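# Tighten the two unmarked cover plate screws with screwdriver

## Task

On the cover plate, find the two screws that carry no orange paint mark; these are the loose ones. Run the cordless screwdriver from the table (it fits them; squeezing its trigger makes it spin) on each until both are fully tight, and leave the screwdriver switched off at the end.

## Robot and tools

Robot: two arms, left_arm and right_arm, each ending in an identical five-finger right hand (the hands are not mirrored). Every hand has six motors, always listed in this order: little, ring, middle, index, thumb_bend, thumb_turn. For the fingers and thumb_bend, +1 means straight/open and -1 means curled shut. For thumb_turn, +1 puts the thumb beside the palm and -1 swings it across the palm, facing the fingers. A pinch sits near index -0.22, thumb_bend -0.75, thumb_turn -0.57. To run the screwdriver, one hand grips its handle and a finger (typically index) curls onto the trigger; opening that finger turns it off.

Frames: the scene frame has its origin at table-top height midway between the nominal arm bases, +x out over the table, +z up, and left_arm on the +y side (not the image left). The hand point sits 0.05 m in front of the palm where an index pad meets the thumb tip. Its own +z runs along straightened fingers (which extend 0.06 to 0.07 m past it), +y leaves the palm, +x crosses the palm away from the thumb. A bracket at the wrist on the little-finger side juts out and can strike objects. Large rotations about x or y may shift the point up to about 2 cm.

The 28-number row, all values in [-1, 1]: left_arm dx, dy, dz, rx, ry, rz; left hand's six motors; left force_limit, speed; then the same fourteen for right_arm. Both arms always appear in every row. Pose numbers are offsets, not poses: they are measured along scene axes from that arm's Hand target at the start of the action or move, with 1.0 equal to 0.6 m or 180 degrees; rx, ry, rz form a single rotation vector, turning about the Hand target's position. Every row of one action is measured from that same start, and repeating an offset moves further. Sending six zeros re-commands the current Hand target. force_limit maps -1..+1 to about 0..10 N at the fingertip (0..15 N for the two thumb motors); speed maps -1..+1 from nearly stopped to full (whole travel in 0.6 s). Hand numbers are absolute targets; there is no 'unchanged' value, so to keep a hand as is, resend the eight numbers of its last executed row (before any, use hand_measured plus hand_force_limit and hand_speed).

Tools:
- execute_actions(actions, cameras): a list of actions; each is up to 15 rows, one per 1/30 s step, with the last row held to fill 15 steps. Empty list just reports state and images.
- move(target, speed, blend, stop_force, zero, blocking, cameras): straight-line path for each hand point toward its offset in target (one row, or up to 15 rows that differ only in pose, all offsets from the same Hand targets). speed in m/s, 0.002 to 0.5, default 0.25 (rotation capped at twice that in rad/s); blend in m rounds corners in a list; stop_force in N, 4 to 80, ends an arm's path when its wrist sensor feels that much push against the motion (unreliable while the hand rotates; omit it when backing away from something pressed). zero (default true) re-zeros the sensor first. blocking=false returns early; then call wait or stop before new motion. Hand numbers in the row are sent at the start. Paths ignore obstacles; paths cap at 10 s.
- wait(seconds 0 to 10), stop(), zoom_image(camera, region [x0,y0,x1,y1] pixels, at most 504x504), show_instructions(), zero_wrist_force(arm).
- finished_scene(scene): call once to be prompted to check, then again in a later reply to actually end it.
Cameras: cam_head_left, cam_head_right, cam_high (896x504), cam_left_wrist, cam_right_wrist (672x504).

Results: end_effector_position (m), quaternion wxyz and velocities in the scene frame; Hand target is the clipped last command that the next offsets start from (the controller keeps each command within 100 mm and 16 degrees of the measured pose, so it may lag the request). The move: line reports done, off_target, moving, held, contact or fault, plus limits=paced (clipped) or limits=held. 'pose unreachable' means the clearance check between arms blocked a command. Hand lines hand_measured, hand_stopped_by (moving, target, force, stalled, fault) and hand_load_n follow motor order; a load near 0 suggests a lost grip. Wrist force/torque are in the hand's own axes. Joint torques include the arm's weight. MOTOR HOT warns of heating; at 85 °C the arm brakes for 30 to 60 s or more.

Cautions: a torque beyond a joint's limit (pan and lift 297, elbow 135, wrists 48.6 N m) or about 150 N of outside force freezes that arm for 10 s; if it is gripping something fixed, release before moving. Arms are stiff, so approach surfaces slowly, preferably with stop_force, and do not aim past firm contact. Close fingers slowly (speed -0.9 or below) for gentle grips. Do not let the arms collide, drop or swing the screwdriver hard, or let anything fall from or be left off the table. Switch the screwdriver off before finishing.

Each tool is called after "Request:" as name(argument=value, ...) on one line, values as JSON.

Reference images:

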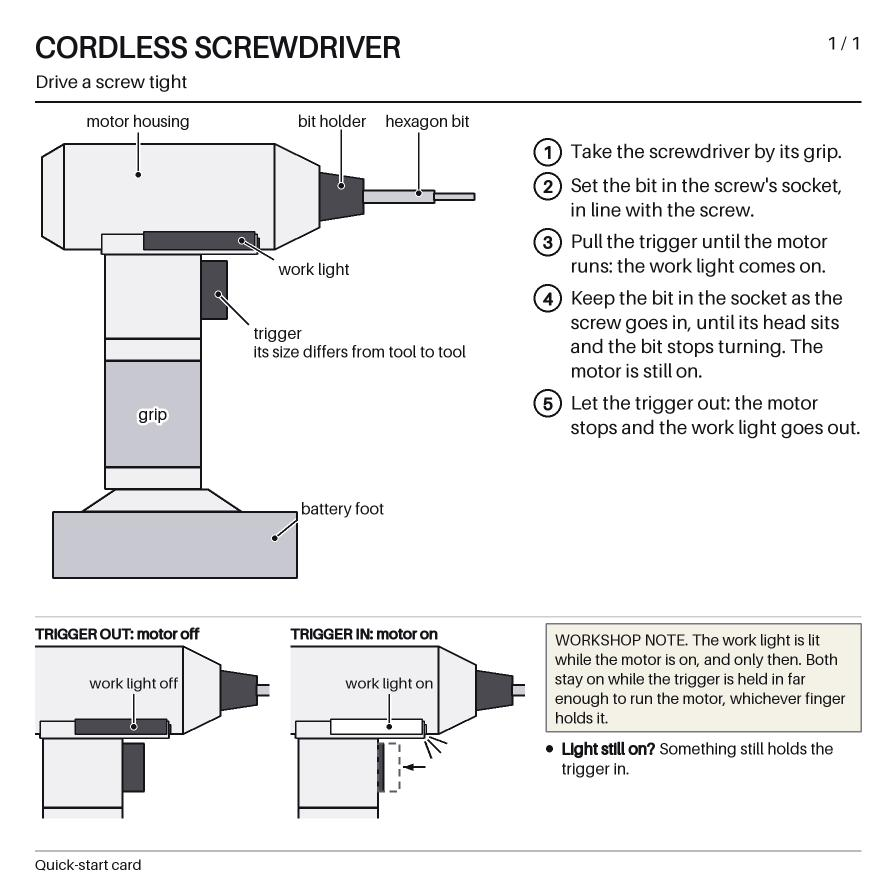

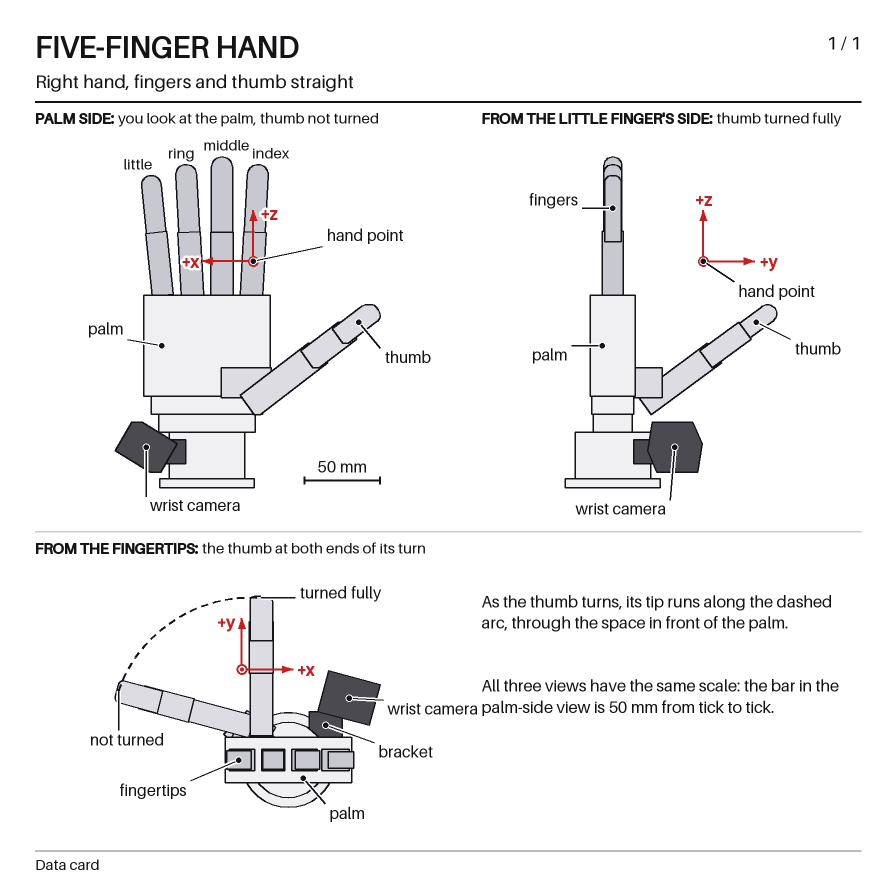

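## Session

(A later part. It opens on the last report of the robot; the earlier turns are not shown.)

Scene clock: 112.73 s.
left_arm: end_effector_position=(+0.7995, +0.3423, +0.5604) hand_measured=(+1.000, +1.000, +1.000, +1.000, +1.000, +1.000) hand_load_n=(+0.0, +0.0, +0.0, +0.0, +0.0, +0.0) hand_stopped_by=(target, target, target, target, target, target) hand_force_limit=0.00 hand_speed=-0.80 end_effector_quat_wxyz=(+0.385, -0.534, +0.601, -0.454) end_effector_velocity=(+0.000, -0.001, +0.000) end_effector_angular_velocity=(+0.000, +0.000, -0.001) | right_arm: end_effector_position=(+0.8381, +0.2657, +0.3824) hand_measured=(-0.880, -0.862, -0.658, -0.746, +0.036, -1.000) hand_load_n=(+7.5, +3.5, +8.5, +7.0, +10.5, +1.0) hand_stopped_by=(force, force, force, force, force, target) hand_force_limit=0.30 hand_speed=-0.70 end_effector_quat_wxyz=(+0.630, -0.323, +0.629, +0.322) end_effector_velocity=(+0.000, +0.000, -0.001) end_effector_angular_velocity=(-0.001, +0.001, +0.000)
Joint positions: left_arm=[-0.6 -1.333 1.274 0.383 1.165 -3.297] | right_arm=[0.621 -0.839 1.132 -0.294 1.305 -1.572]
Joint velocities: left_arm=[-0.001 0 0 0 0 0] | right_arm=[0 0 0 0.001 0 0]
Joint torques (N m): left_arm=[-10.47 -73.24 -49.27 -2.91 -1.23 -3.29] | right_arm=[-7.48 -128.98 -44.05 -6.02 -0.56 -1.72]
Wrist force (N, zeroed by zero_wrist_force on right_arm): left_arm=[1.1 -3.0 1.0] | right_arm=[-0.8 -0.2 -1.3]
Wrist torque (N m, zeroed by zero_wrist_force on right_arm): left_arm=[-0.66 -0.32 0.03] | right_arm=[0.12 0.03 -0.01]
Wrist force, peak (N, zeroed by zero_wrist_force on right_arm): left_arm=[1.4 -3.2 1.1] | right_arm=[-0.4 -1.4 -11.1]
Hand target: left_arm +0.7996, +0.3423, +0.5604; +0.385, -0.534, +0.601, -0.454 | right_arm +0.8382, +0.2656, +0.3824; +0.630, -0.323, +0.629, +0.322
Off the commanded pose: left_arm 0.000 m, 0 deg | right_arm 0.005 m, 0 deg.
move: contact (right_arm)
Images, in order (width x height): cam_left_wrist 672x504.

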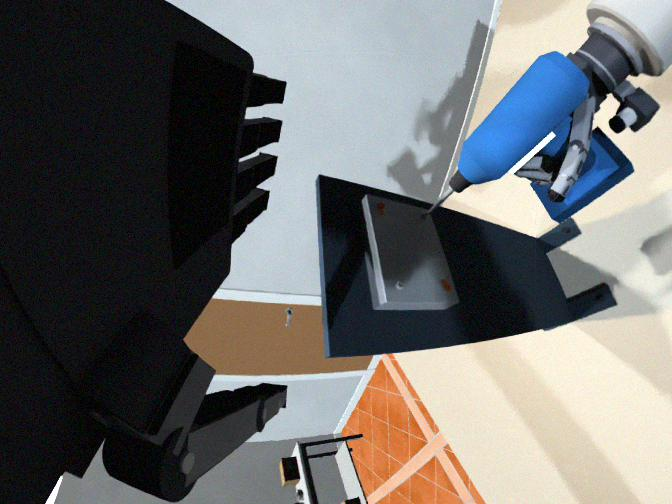

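Request:
move(target=[0,0,0,0,0,0,1,1,1,1,1,1,0,-0.8,0.0068,0.00948,0,0,0,0,-1,-1,-1,-0.97,-1,-1,0.3,-0.7], speed=0.006, stop_force=8, cameras=["cam_left_wrist"])

Request:
zoom_image(camera="cam_left_wrist", region=[400, 185, 460, 230])

Scene clock: 113.77 s.
left_arm: end_effector_position=(+0.7995, +0.3423, +0.5604) hand_measured=(+1.000, +1.000, +1.000, +1.000, +1.000, +1.000) hand_load_n=(+0.0, +0.0, +0.0, +0.0, +0.0, -0.5) hand_stopped_by=(target, target, target, target, target, target) hand_force_limit=0.00 hand_speed=-0.80 end_effector_quat_wxyz=(+0.385, -0.534, +0.601, -0.454) end_effector_velocity=(+0.000, +0.000, -0.001) end_effector_angular_velocity=(+0.000, +0.001, +0.000) | right_arm: end_effector_position=(+0.8384, +0.2659, +0.3825) hand_measured=(-0.880, -0.862, -0.658, -0.746, +0.036, -1.000) hand_load_n=(+7.0, +3.5, +8.0, +6.5, +10.5, +1.0) hand_stopped_by=(force, force, force, force, force, target) hand_force_limit=0.30 hand_speed=-0.70 end_effector_quat_wxyz=(+0.630, -0.323, +0.629, +0.322) end_effector_velocity=(+0.000, +0.000, -0.001) end_effector_angular_velocity=(-0.001, +0.001, +0.000)
Joint positions: left_arm=[-0.6 -1.333 1.274 0.383 1.165 -3.297] | right_arm=[0.621 -0.838 1.131 -0.294 1.305 -1.572]
Joint velocities: left_arm=[0.001 0.001 0 0 0.001 -0.001] | right_arm=[0 0.001 0 0 0 0]
Joint torques (N m): left_arm=[-9.26 -73.84 -50.7 -3.39 -1.06 -3.5] | right_arm=[-0.98 -130.88 -43.73 -6.52 -0.42 -1.84]
Wrist force (N, zeroed by zero_wrist_force on right_arm): left_arm=[1.1 -2.8 0.9] | right_arm=[-0.2 0.2 -0.2]
Wrist torque (N m, zeroed by zero_wrist_force on right_arm): left_arm=[-0.64 -0.32 0.03] | right_arm=[0.02 0.03 0.00]
Wrist force, peak (N, zeroed by zero_wrist_force on right_arm): left_arm=[1.4 -3.3 0.9] | right_arm=[0.7 -0.7 -13.3]
Hand target: left_arm +0.7996, +0.3423, +0.5604; +0.385, -0.534, +0.601, -0.454 | right_arm +0.8384, +0.2659, +0.3825; +0.630, -0.323, +0.629, +0.322
Off the commanded pose: left_arm 0.000 m, 0 deg | right_arm 0.007 m, 0 deg.
move: contact (right_arm)
Images, in order (width x height): cam_left_wrist 672x504.

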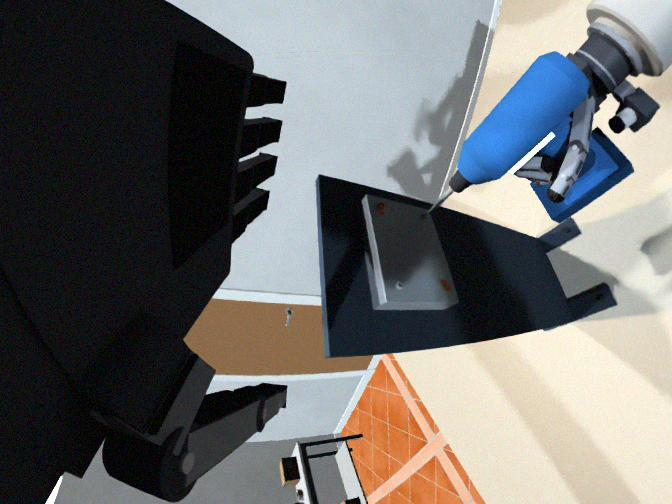

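Scaled by 8.400 from the camera's 672x504 image, which has a finer 960x720 frame.

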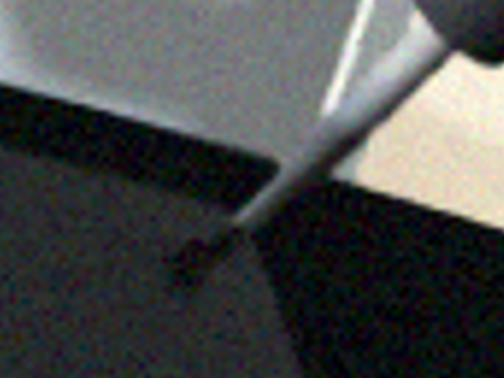

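Request:
move(target=[0,0,0,0,0,0,1,1,1,1,1,1,0,-0.8,0.0068,0.00948,0,0,0,0,-1,-1,-1,-0.97,-1,-1,0.3,-0.7], speed=0.003, stop_force=12, cameras=["cam_left_wrist"])

Request:
wait(seconds=0.5, cameras=[])

Scene clock: 115.37 s.
left_arm: end_effector_position=(+0.7996, +0.3423, +0.5604) hand_measured=(+1.000, +1.000, +1.000, +1.000, +1.000, +1.000) hand_load_n=(+0.0, +0.0, +0.0, +0.0, +0.0, +0.0) hand_stopped_by=(target, target, target, target, target, target) hand_force_limit=0.00 hand_speed=-0.80 end_effector_quat_wxyz=(+0.385, -0.534, +0.601, -0.454) end_effector_velocity=(+0.000, -0.001, -0.001) end_effector_angular_velocity=(-0.001, +0.001, -0.001) | right_arm: end_effector_position=(+0.8391, +0.2668, +0.3825) hand_measured=(-0.880, -0.862, -0.658, -0.746, +0.036, -1.000) hand_load_n=(+7.0, +3.5, +8.0, +7.0, +10.5, +0.5) hand_stopped_by=(force, force, force, force, force, target) hand_force_limit=0.30 hand_speed=-0.70 end_effector_quat_wxyz=(+0.630, -0.323, +0.629, +0.322) end_effector_velocity=(+0.000, +0.000, -0.001) end_effector_angular_velocity=(+0.000, +0.000, +0.000)
Joint positions: left_arm=[-0.6 -1.333 1.274 0.383 1.165 -3.297] | right_arm=[0.621 -0.836 1.127 -0.292 1.305 -1.572]
Joint velocities: left_arm=[0 0.001 0 0 0.001 -0.001] | right_arm=[0 0.001 0 0 0 0]
Joint torques (N m): left_arm=[-11.52 -75.32 -50.85 -3.86 -0.71 -3.24] | right_arm=[-5.76 -130.16 -47.32 -7.32 0.12 -0.61]
Wrist force (N, zeroed by zero_wrist_force on right_arm): left_arm=[1.1 -2.9 0.9] | right_arm=[1.1 -0.5 -9.4]
Wrist torque (N m, zeroed by zero_wrist_force on right_arm): left_arm=[-0.65 -0.32 0.03] | right_arm=[0.31 -0.05 -0.87]
Wrist force, peak (N, zeroed by zero_wrist_force on right_arm): left_arm=[1.3 -3.3 1.2] | right_arm=[1.9 -0.5 -15.7]
Hand target: left_arm +0.7996, +0.3423, +0.5604; +0.385, -0.534, +0.601, -0.454 | right_arm +0.8391, +0.2668, +0.3825; +0.630, -0.323, +0.629, +0.322
Off the commanded pose: left_arm 0.000 m, 0 deg | right_arm 0.006 m, 0 deg.
move: contact (right_arm)
Images, in order (width x height): cam_left_wrist 672x504.

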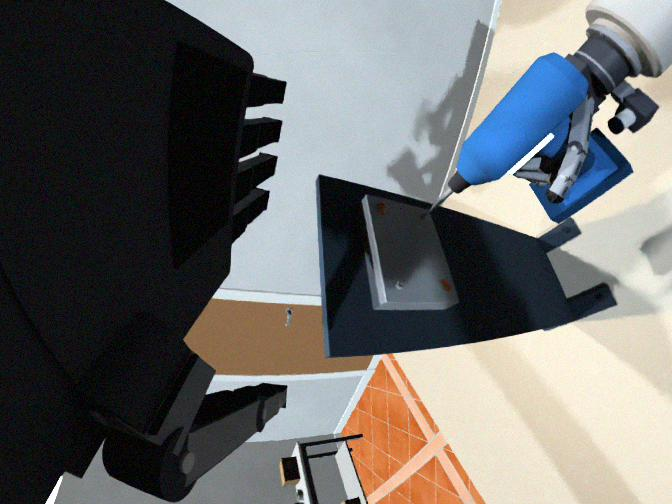

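Scene clock: 115.87 s.
left_arm: end_effector_position=(+0.7996, +0.3423, +0.5604) hand_measured=(+1.000, +1.000, +1.000, +1.000, +1.000, +1.000) hand_load_n=(+0.0, -0.5, +0.0, +0.0, +0.0, -0.5) hand_stopped_by=(target, target, target, target, target, target) hand_force_limit=0.00 hand_speed=-0.80 end_effector_quat_wxyz=(+0.385, -0.534, +0.601, -0.454) end_effector_velocity=(+0.000, +0.000, +0.000) end_effector_angular_velocity=(-0.001, +0.000, +0.000) | right_arm: end_effector_position=(+0.8391, +0.2668, +0.3825) hand_measured=(-0.880, -0.862, -0.658, -0.746, +0.036, -1.000) hand_load_n=(+7.0, +3.0, +8.0, +7.0, +10.5, +0.5) hand_stopped_by=(force, force, force, force, force, target) hand_force_limit=0.30 hand_speed=-0.70 end_effector_quat_wxyz=(+0.630, -0.323, +0.629, +0.322) end_effector_velocity=(+0.000, +0.000, -0.001) end_effector_angular_velocity=(+0.000, +0.000, +0.000)
Joint positions: left_arm=[-0.6 -1.333 1.274 0.383 1.165 -3.297] | right_arm=[0.621 -0.836 1.127 -0.292 1.305 -1.572]
Joint velocities: left_arm=[0 0 0 0.001 0.001 -0.001] | right_arm=[0 0.001 0 -0.002 0 0]
Joint torques (N m): left_arm=[-9.7 -72.66 -50.31 -3.94 -1.03 -3.59] | right_arm=[-11.48 -129.89 -48.49 -6.8 -0.01 -0.62]
Wrist force (N, zeroed by zero_wrist_force on right_arm): left_arm=[1.4 -3.1 1.1] | right_arm=[0.8 -0.5 -9.2]
Wrist torque (N m, zeroed by zero_wrist_force on right_arm): left_arm=[-0.69 -0.37 0.04] | right_arm=[0.32 0.00 -0.89]
Wrist force, peak (N, zeroed by zero_wrist_force on right_arm): left_arm=[1.4 -3.1 1.1] | right_arm=[0.9 -0.3 -9.7]
Hand target: left_arm +0.7996, +0.3423, +0.5604; +0.385, -0.534, +0.601, -0.454 | right_arm +0.8391, +0.2668, +0.3825; +0.630, -0.323, +0.629, +0.322
Off the commanded pose: left_arm 0.000 m, 0 deg | right_arm 0.006 m, 0 deg.
wait: 0.50 s; at rest by 0.17 s
No camera images: "cameras" was empty.

Request:
execute_actions(actions=[[[0,0,0,0,0,0,1,1,1,1,1,1,0,-0.8,0,0,0,0,0,0,-1,-1,-1,-0.45,-1,-1,0.3,-0.7]],[[0,0,0,0,0,0,1,1,1,1,1,1,0,-0.8,0,0,0,0,0,0,-1,-1,-1,-0.45,-1,-1,0.3,-0.7]]], cameras=["cam_left_wrist"])

Request:
zoom_image(camera="cam_left_wrist", region=[420, 40, 660, 220])

Scene clock: 117.70 s.
left_arm: end_effector_position=(+0.7996, +0.3423, +0.5604) hand_measured=(+1.000, +1.000, +1.000, +1.000, +1.000, +1.000) hand_load_n=(+0.0, +0.0, +0.0, +0.0, +0.0, +0.0) hand_stopped_by=(target, target, target, target, target, target) hand_force_limit=0.00 hand_speed=-0.80 end_effector_quat_wxyz=(+0.385, -0.534, +0.601, -0.454) end_effector_velocity=(+0.000, +0.000, -0.001) end_effector_angular_velocity=(+0.000, +0.001, +0.000) | right_arm: end_effector_position=(+0.8391, +0.2668, +0.3825) hand_measured=(-0.880, -0.862, -0.658, -0.450, +0.036, -1.000) hand_load_n=(+7.5, +3.5, +9.0, +0.0, +10.5, +1.5) hand_stopped_by=(force, force, force, target, force, target) hand_force_limit=0.30 hand_speed=-0.70 end_effector_quat_wxyz=(+0.630, -0.323, +0.629, +0.322) end_effector_velocity=(+0.000, +0.000, +0.001) end_effector_angular_velocity=(+0.000, -0.001, +0.000)
Joint positions: left_arm=[-0.6 -1.333 1.274 0.383 1.165 -3.297] | right_arm=[0.621 -0.836 1.127 -0.292 1.305 -1.572]
Joint velocities: left_arm=[0 0.001 0 0 0 0] | right_arm=[0 -0.001 0 0.001 0 0]
Joint torques (N m): left_arm=[-8.69 -74.46 -51.52 -3.45 -0.43 -3.07] | right_arm=[-10.15 -129.14 -52.47 -5.32 0.07 -0.65]
Wrist force (N, zeroed by zero_wrist_force on right_arm): left_arm=[1.0 -3.1 1.2] | right_arm=[0.0 -1.2 -0.2]
Wrist torque (N m, zeroed by zero_wrist_force on right_arm): left_arm=[-0.69 -0.31 0.02] | right_arm=[0.07 0.06 0.02]
Wrist force, peak (N, zeroed by zero_wrist_force on right_arm): left_arm=[1.2 -3.2 1.3] | right_arm=[1.0 -1.7 -9.7]
Hand target: left_arm +0.7996, +0.3423, +0.5604; +0.385, -0.534, +0.601, -0.454 | right_arm +0.8391, +0.2668, +0.3825; +0.630, -0.323, +0.629, +0.322
Off the commanded pose: left_arm 0.000 m, 0 deg | right_arm 0.000 m, 0 deg.
Images, in order (width x height): cam_left_wrist 672x504.

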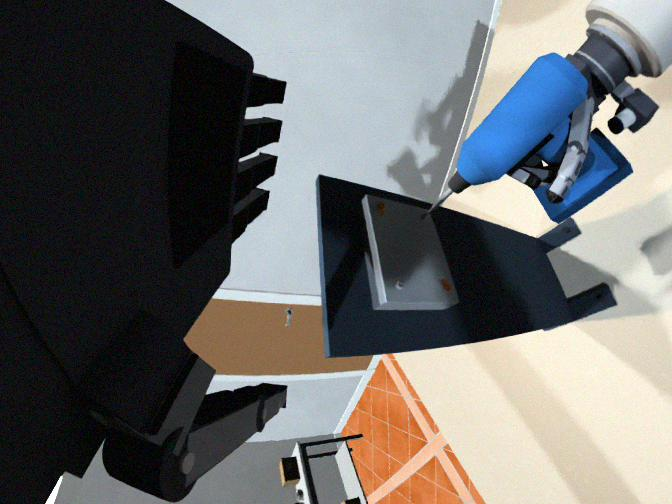

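Scaled by 2.100 from the camera's 672x504 image, which has a finer 960x720 frame.

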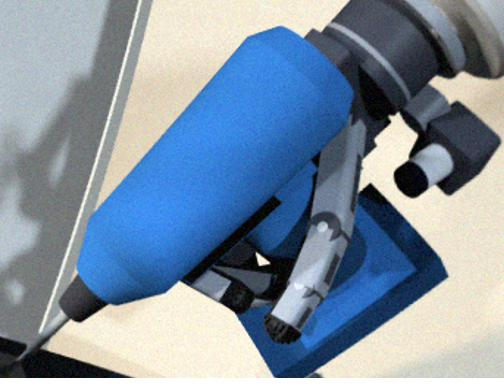

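Request:
move(target=[[0,0,0,0,0,0,1,1,1,1,1,1,0,-0.8,-0.01945,-0.02707,0,0,0,0,-1,-1,-1,-0.45,-1,-1,0.3,-0.7],[0,0,0,0,0,0,1,1,1,1,1,1,0,-0.8,-0.1994,-0.2775,0,0,0,0,-1,-1,-1,-0.45,-1,-1,0.3,-0.7]], speed=[0.04,0.15])

Request:
zoom_image(camera="cam_left_wrist", region=[350, 180, 470, 315])

Request:
zoom_image(camera="cam_left_wrist", region=[400, 195, 448, 231])

Scene clock: 120.17 s.
left_arm: end_effector_position=(+0.7996, +0.3423, +0.5604) hand_measured=(+1.000, +1.000, +1.000, +1.000, +1.000, +1.000) hand_load_n=(+0.0, +0.0, -0.5, +0.0, +0.0, +0.0) hand_stopped_by=(target, target, target, target, target, target) hand_force_limit=0.00 hand_speed=-0.80 end_effector_quat_wxyz=(+0.385, -0.534, +0.601, -0.454) end_effector_velocity=(+0.000, +0.000, +0.000) end_effector_angular_velocity=(-0.002, -0.001, +0.001) | right_arm: end_effector_position=(+0.7196, +0.1001, +0.3824) hand_measured=(-0.880, -0.862, -0.658, -0.450, +0.036, -1.000) hand_load_n=(+7.0, +3.5, +9.0, +0.0, +10.0, +1.5) hand_stopped_by=(force, force, force, target, force, target) hand_force_limit=0.30 hand_speed=-0.70 end_effector_quat_wxyz=(+0.630, -0.323, +0.629, +0.322) end_effector_velocity=(+0.000, +0.000, +0.000) end_effector_angular_velocity=(+0.000, +0.000, +0.000)
Joint positions: left_arm=[-0.6 -1.333 1.274 0.383 1.165 -3.297] | right_arm=[0.55 -1.157 1.65 -0.494 1.233 -1.572]
Joint velocities: left_arm=[0 0 0 -0.001 -0.001 -0.001] | right_arm=[0 -0.001 0.001 -0.001 0 0]
Joint torques (N m): left_arm=[-8.77 -74.07 -50.24 -3.52 0.06 -3.59] | right_arm=[14.16 -97.73 -39.61 -2.32 2.47 1.75]
Wrist force (N, zeroed by zero_wrist_force on right_arm): left_arm=[1.1 -2.7 1.3] | right_arm=[-0.3 -0.2 -0.1]
Wrist torque (N m, zeroed by zero_wrist_force on right_arm): left_arm=[-0.64 -0.32 0.04] | right_arm=[-0.03 0.05 -0.02]
Wrist force, peak (N, zeroed by zero_wrist_force on right_arm): left_arm=[1.3 -3.2 1.1] | right_arm=[-0.4 0.1 -3.7]
Hand target: left_arm +0.7996, +0.3423, +0.5604; +0.385, -0.534, +0.601, -0.454 | right_arm +0.7194, +0.1001, +0.3823; +0.630, -0.323, +0.629, +0.322
Off the commanded pose: left_arm 0.000 m, 0 deg | right_arm 0.000 m, 0 deg.
move: done

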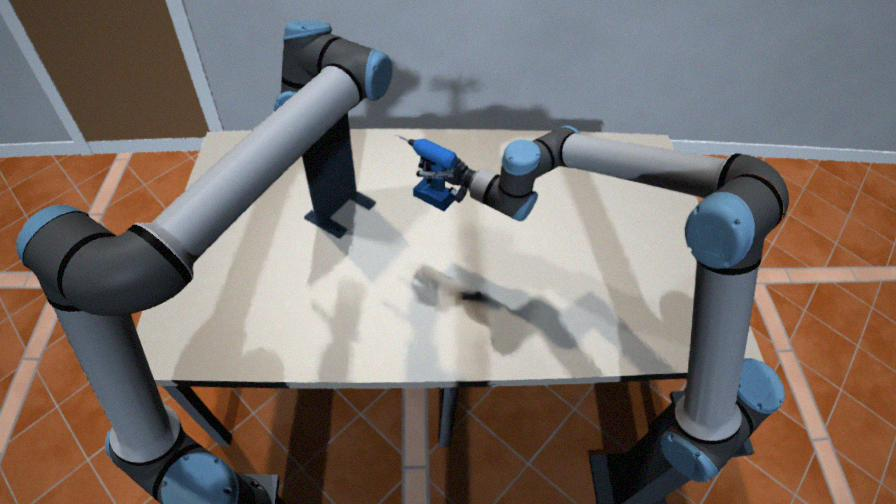

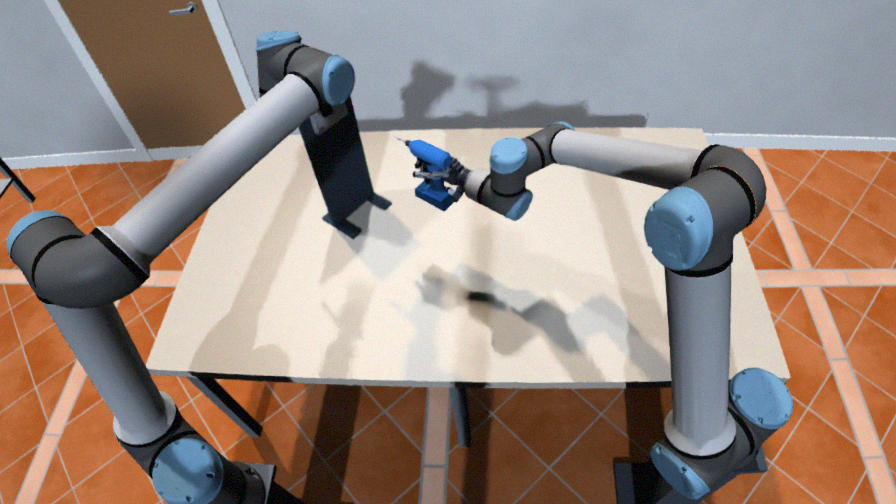

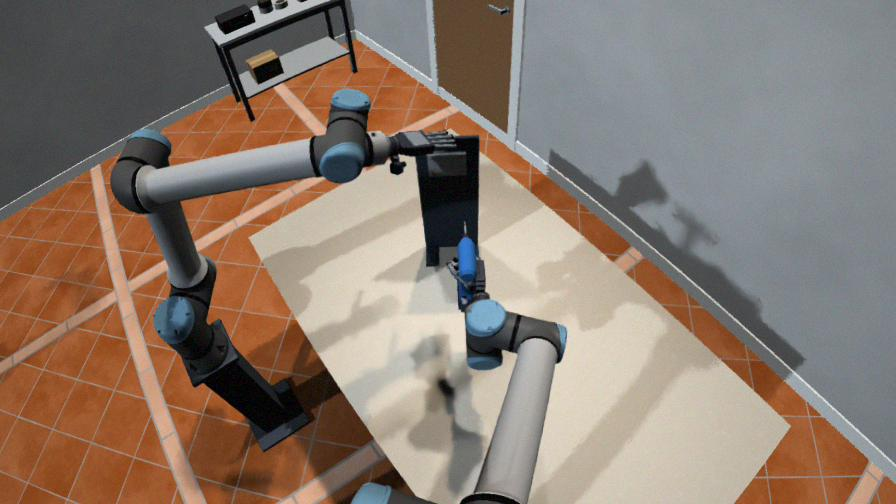

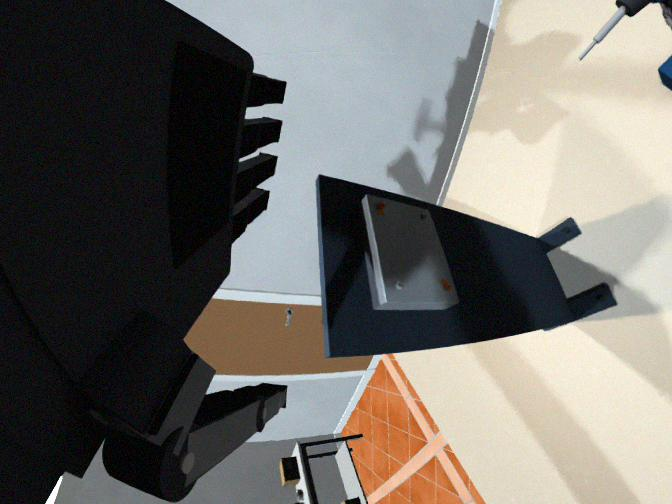

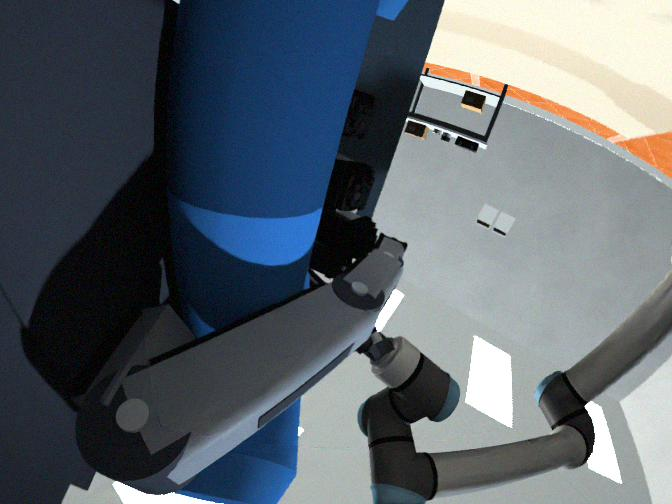

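Scaled by 3.733 from the camera's 672x504 image, which has a finer 960x720 frame.

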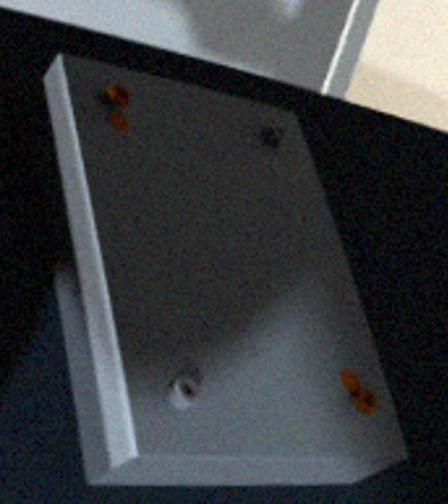

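Scaled by 10.500 from the camera's 672x504 image, which has a finer 960x720 frame.

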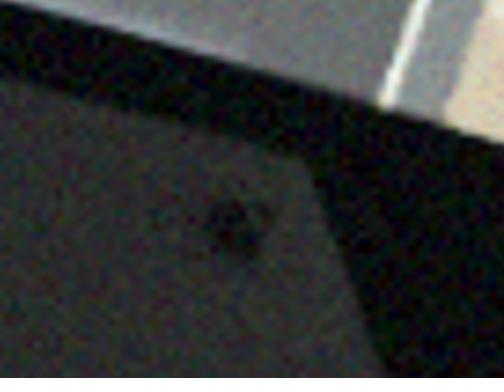

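Request:
move(target=[0,0,0,0,0,0,1,1,1,1,1,1,0,-0.8,0,0,-0.38,0,0,0,-1,-1,-1,-0.45,-1,-1,0.3,-0.7], speed=0.12, cameras=["cam_head_left","cam_head_right"])

Request:
zoom_image(camera="cam_head_right", region=[290, 100, 590, 330])

Scene clock: 124.07 s.
left_arm: end_effector_position=(+0.7996, +0.3423, +0.5604) hand_measured=(+1.000, +1.000, +1.000, +1.000, +1.000, +1.000) hand_load_n=(+0.0, +0.0, +0.0, +0.0, +0.0, -0.5) hand_stopped_by=(target, target, target, target, target, target) hand_force_limit=0.00 hand_speed=-0.80 end_effector_quat_wxyz=(+0.385, -0.534, +0.601, -0.454) end_effector_velocity=(+0.000, +0.000, +0.000) end_effector_angular_velocity=(+0.001, -0.001, -0.001) | right_arm: end_effector_position=(+0.7194, +0.1003, +0.1545) hand_measured=(-0.880, -0.862, -0.658, -0.450, +0.036, -1.000) hand_load_n=(+7.0, +3.5, +9.5, +0.0, +10.0, +1.5) hand_stopped_by=(force, force, force, target, force, target) hand_force_limit=0.30 hand_speed=-0.70 end_effector_quat_wxyz=(+0.630, -0.323, +0.629, +0.322) end_effector_velocity=(+0.000, +0.000, +0.004) end_effector_angular_velocity=(+0.001, -0.001, +0.000)
Joint positions: left_arm=[-0.6 -1.333 1.274 0.383 1.165 -3.297] | right_arm=[0.55 -0.924 1.766 -0.843 1.234 -1.572]
Joint velocities: left_arm=[-0.001 0 0 -0.001 0 0.001] | right_arm=[0 -0.004 -0.001 0.004 0 0]
Joint torques (N m): left_arm=[-7.1 -73.18 -50.66 -3.38 -0.22 -3.21] | right_arm=[13.61 -106.97 -40.94 -2.29 2.5 1.32]
Wrist force (N, zeroed by zero_wrist_force on right_arm): left_arm=[1.2 -3.0 1.0] | right_arm=[-0.7 0.0 0.3]
Wrist torque (N m, zeroed by zero_wrist_force on right_arm): left_arm=[-0.66 -0.34 0.04] | right_arm=[-0.01 0.07 -0.04]
Wrist force, peak (N, zeroed by zero_wrist_force on right_arm): left_arm=[1.2 -3.4 1.1] | right_arm=[-4.1 0.0 0.2]
Hand target: left_arm +0.7996, +0.3423, +0.5604; +0.385, -0.534, +0.601, -0.454 | right_arm +0.7194, +0.1003, +0.1545; +0.630, -0.323, +0.629, +0.322
Off the commanded pose: left_arm 0.000 m, 0 deg | right_arm 0.000 m, 0 deg.
move: done
Images, in order (width x height): cam_head_left 896x504, cam_head_right 896x504.

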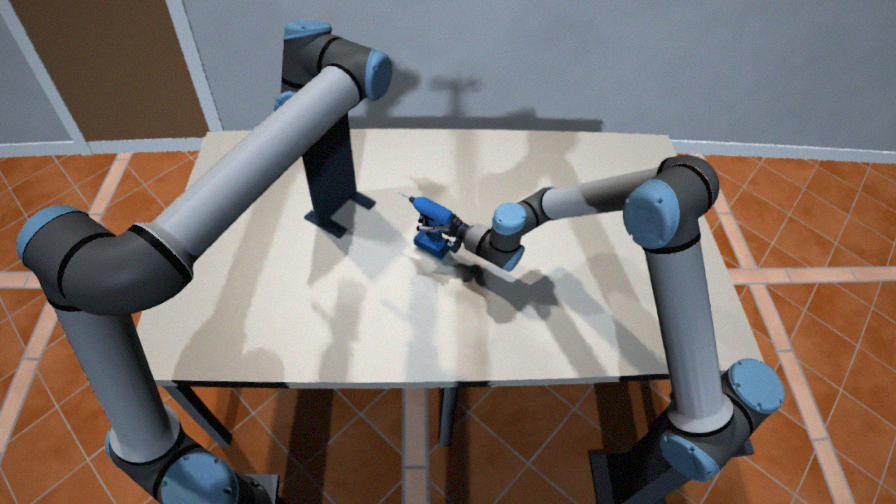

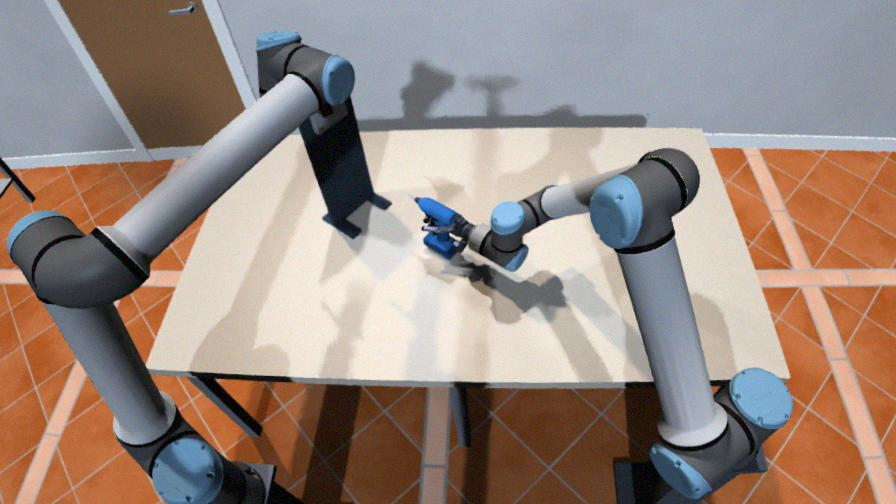

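Scaled by 1.680.

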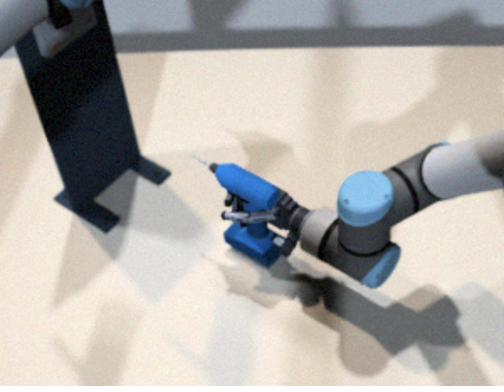

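Request:
move(target=[0,0,0,0,0,0,1,1,1,1,1,1,0,-0.8,0,0,-0.045,0,0,0,-1,-1,-1,-0.45,-1,-1,0.3,-0.7], speed=0.012, stop_force=6, cameras=["cam_head_right"])

Scene clock: 126.30 s.
left_arm: end_effector_position=(+0.7996, +0.3423, +0.5604) hand_measured=(+1.000, +1.000, +1.000, +1.000, +1.000, +1.000) hand_load_n=(+0.0, +0.0, +0.0, +0.0, +0.0, +0.0) hand_stopped_by=(target, target, target, target, target, target) hand_force_limit=0.00 hand_speed=-0.80 end_effector_quat_wxyz=(+0.385, -0.534, +0.601, -0.454) end_effector_velocity=(+0.000, +0.001, +0.000) end_effector_angular_velocity=(+0.001, +0.000, +0.001) | right_arm: end_effector_position=(+0.7194, +0.1003, +0.1379) hand_measured=(-0.880, -0.862, -0.658, -0.450, +0.036, -1.000) hand_load_n=(+8.0, +4.0, +9.0, +0.0, +10.0, +1.5) hand_stopped_by=(force, force, force, target, force, target) hand_force_limit=0.30 hand_speed=-0.70 end_effector_quat_wxyz=(+0.630, -0.323, +0.629, +0.322) end_effector_velocity=(+0.000, +0.000, +0.000) end_effector_angular_velocity=(+0.000, +0.000, -0.001)
Joint positions: left_arm=[-0.6 -1.333 1.274 0.383 1.165 -3.297] | right_arm=[0.55 -0.903 1.769 -0.866 1.234 -1.572]
Joint velocities: left_arm=[0.002 0 0 0 0 0.001] | right_arm=[0 0 0 0 0 0]
Joint torques (N m): left_arm=[-6.51 -75.01 -49.87 -2.97 0.14 -3.19] | right_arm=[12.07 -107.23 -37.11 -2.24 2.02 -0.76]
Wrist force (N, zeroed by zero_wrist_force on right_arm): left_arm=[1.4 -3.0 1.3] | right_arm=[-1.5 -0.3 0.1]
Wrist torque (N m, zeroed by zero_wrist_force on right_arm): left_arm=[-0.68 -0.37 0.04] | right_arm=[-0.03 0.01 -0.03]
Wrist force, peak (N, zeroed by zero_wrist_force on right_arm): left_arm=[1.2 -3.3 1.2] | right_arm=[-12.6 -0.8 -2.4]
Hand target: left_arm +0.7996, +0.3423, +0.5604; +0.385, -0.534, +0.601, -0.454 | right_arm +0.7194, +0.1003, +0.1380; +0.630, -0.323, +0.629, +0.322
Off the commanded pose: left_arm 0.000 m, 0 deg | right_arm 0.010 m, 0 deg.
move: contact (right_arm)
Images, in order (width x height): cam_head_right 896x504.

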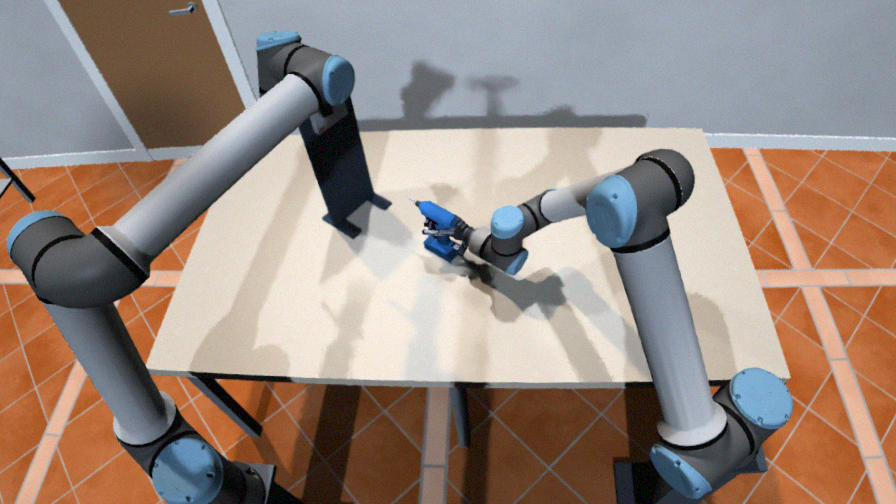

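Request:
move(target=[0,0,0,0,0,0,1,1,1,1,1,1,0,-0.8,0,0,-0.0017,0,0,0,-1,-1,-1,-0.45,-1,-1,0.3,-0.7], speed=0.01, cameras=[])

Scene clock: 127.07 s.
left_arm: end_effector_position=(+0.7996, +0.3423, +0.5604) hand_measured=(+1.000, +1.000, +1.000, +1.000, +1.000, +1.000) hand_load_n=(-0.5, +0.0, +0.0, +0.0, +0.0, +0.0) hand_stopped_by=(target, target, target, target, target, target) hand_force_limit=0.00 hand_speed=-0.80 end_effector_quat_wxyz=(+0.385, -0.534, +0.601, -0.454) end_effector_velocity=(+0.000, -0.001, -0.001) end_effector_angular_velocity=(+0.001, +0.001, -0.001) | right_arm: end_effector_position=(+0.7195, +0.1003, +0.1371) hand_measured=(-0.880, -0.862, -0.658, -0.450, +0.036, -1.000) hand_load_n=(+9.0, +4.5, +9.0, +0.0, +9.5, +1.5) hand_stopped_by=(force, force, force, target, force, target) hand_force_limit=0.30 hand_speed=-0.70 end_effector_quat_wxyz=(+0.630, -0.323, +0.629, +0.322) end_effector_velocity=(+0.000, +0.000, +0.000) end_effector_angular_velocity=(-0.001, +0.001, +0.000)
Joint positions: left_arm=[-0.6 -1.333 1.274 0.383 1.165 -3.297] | right_arm=[0.55 -0.902 1.769 -0.868 1.234 -1.572]
Joint velocities: left_arm=[-0.001 0.001 0 0 0 0.001] | right_arm=[0 0 0 0.001 0 0]
Joint torques (N m): left_arm=[-6.47 -71.32 -49.25 -3.2 -0.03 -3.17] | right_arm=[11.82 -64.21 -23.48 -0.1 2.16 -1.14]
Wrist force (N, zeroed by zero_wrist_force on right_arm): left_arm=[1.3 -2.7 0.8] | right_arm=[-24.9 -0.8 -5.2]
Wrist torque (N m, zeroed by zero_wrist_force on right_arm): left_arm=[-0.60 -0.34 0.05] | right_arm=[0.03 0.63 -0.17]
Wrist force, peak (N, zeroed by zero_wrist_force on right_arm): left_arm=[1.2 -3.0 1.4] | right_arm=[-24.9 -0.8 -5.2]
Hand target: left_arm +0.7996, +0.3423, +0.5604; +0.385, -0.534, +0.601, -0.454 | right_arm +0.7194, +0.1003, +0.1369; +0.630, -0.323, +0.629, +0.322
Off the commanded pose: left_arm 0.000 m, 0 deg | right_arm 0.000 m, 0 deg.
move: done
No camera images: "cameras" was empty.

Request:
move(target=[0,0,0,0,0,0,1,1,1,1,1,1,0,-0.8,0,0,0.0009,0,0,0,-1,-1,-1,-0.45,-1,-1,0.3,-0.7], speed=0.01, cameras=[])

Scene clock: 127.87 s.
left_arm: end_effector_position=(+0.7996, +0.3423, +0.5604) hand_measured=(+1.000, +1.000, +1.000, +1.000, +1.000, +1.000) hand_load_n=(+0.0, +0.0, +0.0, +0.0, +0.0, +0.0) hand_stopped_by=(target, target, target, target, target, target) hand_force_limit=0.00 hand_speed=-0.80 end_effector_quat_wxyz=(+0.385, -0.534, +0.601, -0.454) end_effector_velocity=(+0.000, +0.000, +0.000) end_effector_angular_velocity=(-0.002, +0.000, +0.000) | right_arm: end_effector_position=(+0.7194, +0.1003, +0.1374) hand_measured=(-0.880, -0.862, -0.658, -0.450, +0.036, -1.000) hand_load_n=(+9.5, +5.0, +9.0, +0.0, +10.0, +1.5) hand_stopped_by=(force, force, force, target, force, target) hand_force_limit=0.30 hand_speed=-0.70 end_effector_quat_wxyz=(+0.630, -0.323, +0.629, +0.322) end_effector_velocity=(+0.000, +0.000, +0.001) end_effector_angular_velocity=(+0.001, -0.001, +0.001)
Joint positions: left_arm=[-0.6 -1.333 1.274 0.383 1.165 -3.297] | right_arm=[0.55 -0.903 1.769 -0.867 1.234 -1.572]
Joint velocities: left_arm=[0 -0.001 0 0 0.001 -0.002] | right_arm=[0 -0.001 0 -0.001 0 0]
Joint torques (N m): left_arm=[-4.74 -71.67 -49.1 -3.08 -0.2 -3.1] | right_arm=[10.74 -98.28 -23.05 -0.22 2.07 -1.24]
Wrist force (N, zeroed by zero_wrist_force on right_arm): left_arm=[1.1 -2.8 1.2] | right_arm=[-9.9 -0.4 1.9]
Wrist torque (N m, zeroed by zero_wrist_force on right_arm): left_arm=[-0.64 -0.31 0.03] | right_arm=[-0.03 -0.25 -0.07]
Wrist force, peak (N, zeroed by zero_wrist_force on right_arm): left_arm=[1.5 -3.1 0.9] | right_arm=[-26.7 -1.1 -6.2]
Hand target: left_arm +0.7996, +0.3423, +0.5604; +0.385, -0.534, +0.601, -0.454 | right_arm +0.7194, +0.1003, +0.1375; +0.630, -0.323, +0.629, +0.322
Off the commanded pose: left_arm 0.000 m, 0 deg | right_arm 0.000 m, 0 deg.
move: done
No camera images: "cameras" was empty.

Request:
move(target=[0,0,0,0,0,0,1,1,1,1,1,1,0,-0.8,0,0,0,0,0,0,1,1,1,1,1,-1,0.3,-0.4], cameras=["cam_head_left","cam_head_right","cam_right_wrist"])

Request:
zoom_image(camera="cam_head_right", region=[390, 170, 510, 290])

Scene clock: 130.13 s.
left_arm: end_effector_position=(+0.7996, +0.3423, +0.5604) hand_measured=(+1.000, +1.000, +1.000, +1.000, +1.000, +1.000) hand_load_n=(+0.0, +0.0, +0.0, +0.0, +0.0, +0.0) hand_stopped_by=(target, target, target, target, target, target) hand_force_limit=0.00 hand_speed=-0.80 end_effector_quat_wxyz=(+0.385, -0.534, +0.601, -0.454) end_effector_velocity=(+0.000, -0.001, +0.001) end_effector_angular_velocity=(-0.001, -0.001, -0.002) | right_arm: end_effector_position=(+0.7194, +0.1003, +0.1375) hand_measured=(+1.000, +1.000, +1.000, +1.000, +1.000, -1.000) hand_load_n=(+0.0, +0.0, +0.0, +0.0, +0.0, +0.0) hand_stopped_by=(target, target, target, target, target, target) hand_force_limit=0.30 hand_speed=-0.40 end_effector_quat_wxyz=(+0.630, -0.323, +0.629, +0.322) end_effector_velocity=(+0.000, +0.000, +0.000) end_effector_angular_velocity=(+0.000, +0.000, +0.000)
Joint positions: left_arm=[-0.6 -1.333 1.274 0.383 1.165 -3.297] | right_arm=[0.55 -0.903 1.769 -0.867 1.234 -1.572]
Joint velocities: left_arm=[-0.002 -0.001 0 0 0 0] | right_arm=[0 0 0 0 0 0]
Joint torques (N m): left_arm=[-5.52 -72.23 -49.38 -3.15 -0.13 -3.6] | right_arm=[8.82 -99.38 -31.92 -3.52 0.03 -1.34]
Wrist force (N, zeroed by zero_wrist_force on right_arm): left_arm=[1.3 -3.1 1.0] | right_arm=[-7.4 -0.5 -0.8]
Wrist torque (N m, zeroed by zero_wrist_force on right_arm): left_arm=[-0.68 -0.35 0.04] | right_arm=[0.15 0.19 -0.09]
Wrist force, peak (N, zeroed by zero_wrist_force on right_arm): left_arm=[1.4 -3.3 0.8] | right_arm=[-9.6 -0.4 1.4]
Hand target: left_arm +0.7996, +0.3423, +0.5604; +0.385, -0.534, +0.601, -0.454 | right_arm +0.7194, +0.1003, +0.1375; +0.630, -0.323, +0.629, +0.322
Off the commanded pose: left_arm 0.000 m, 0 deg | right_arm 0.000 m, 0 deg.
move: done
Images, in order (width x height): cam_head_left 896x504, cam_head_right 896x504, cam_right_wrist 672x504.

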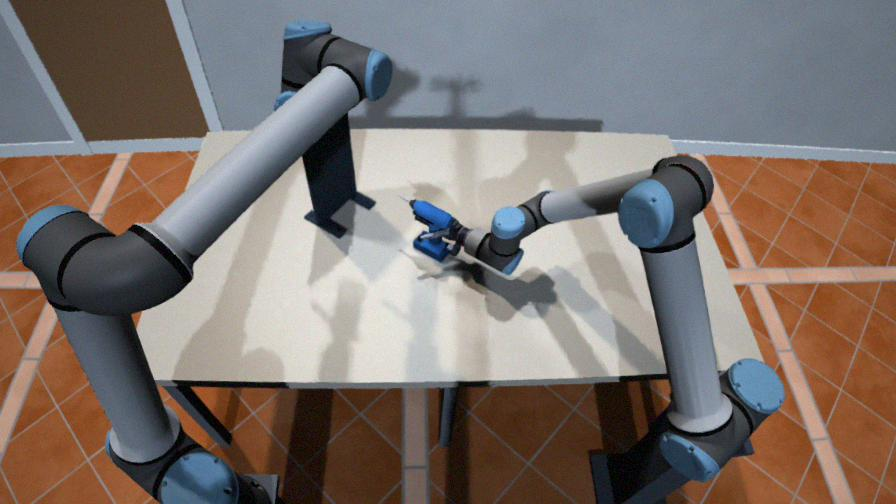

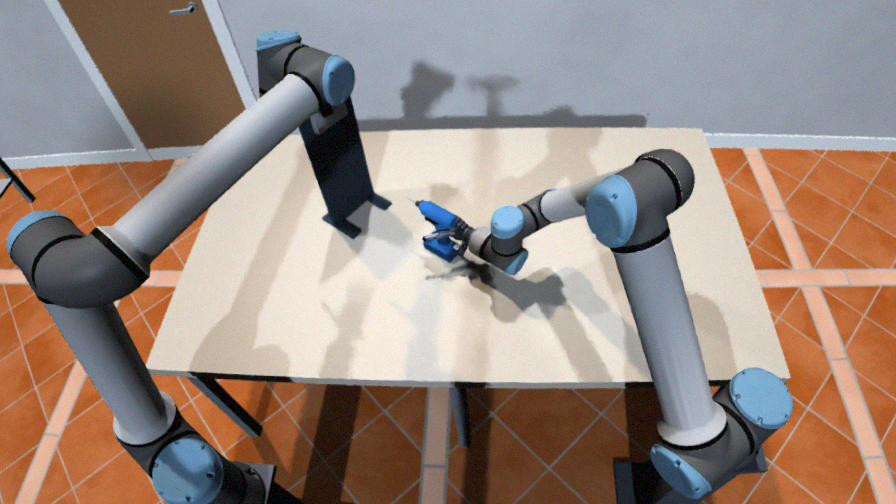

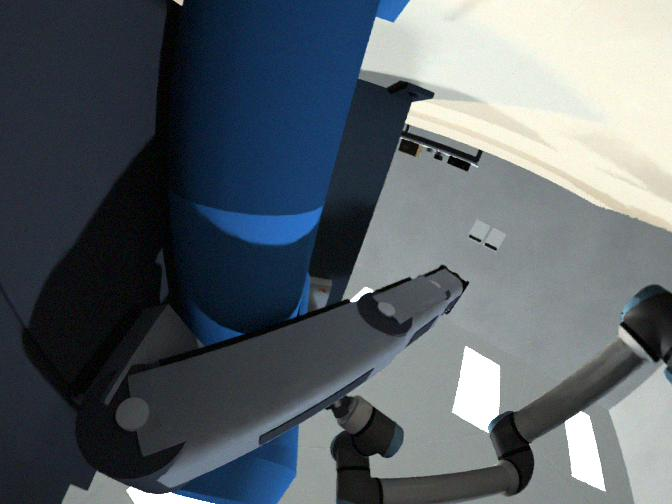

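Scaled by 4.200.

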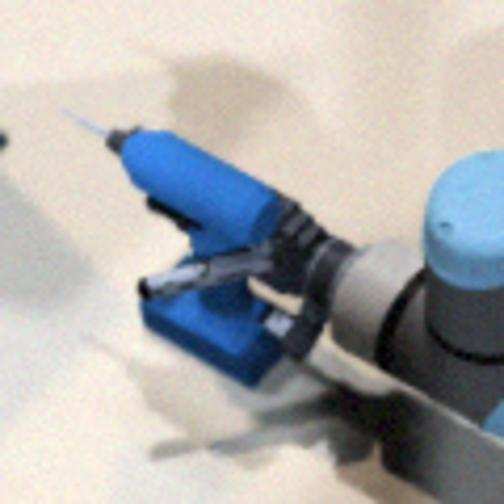

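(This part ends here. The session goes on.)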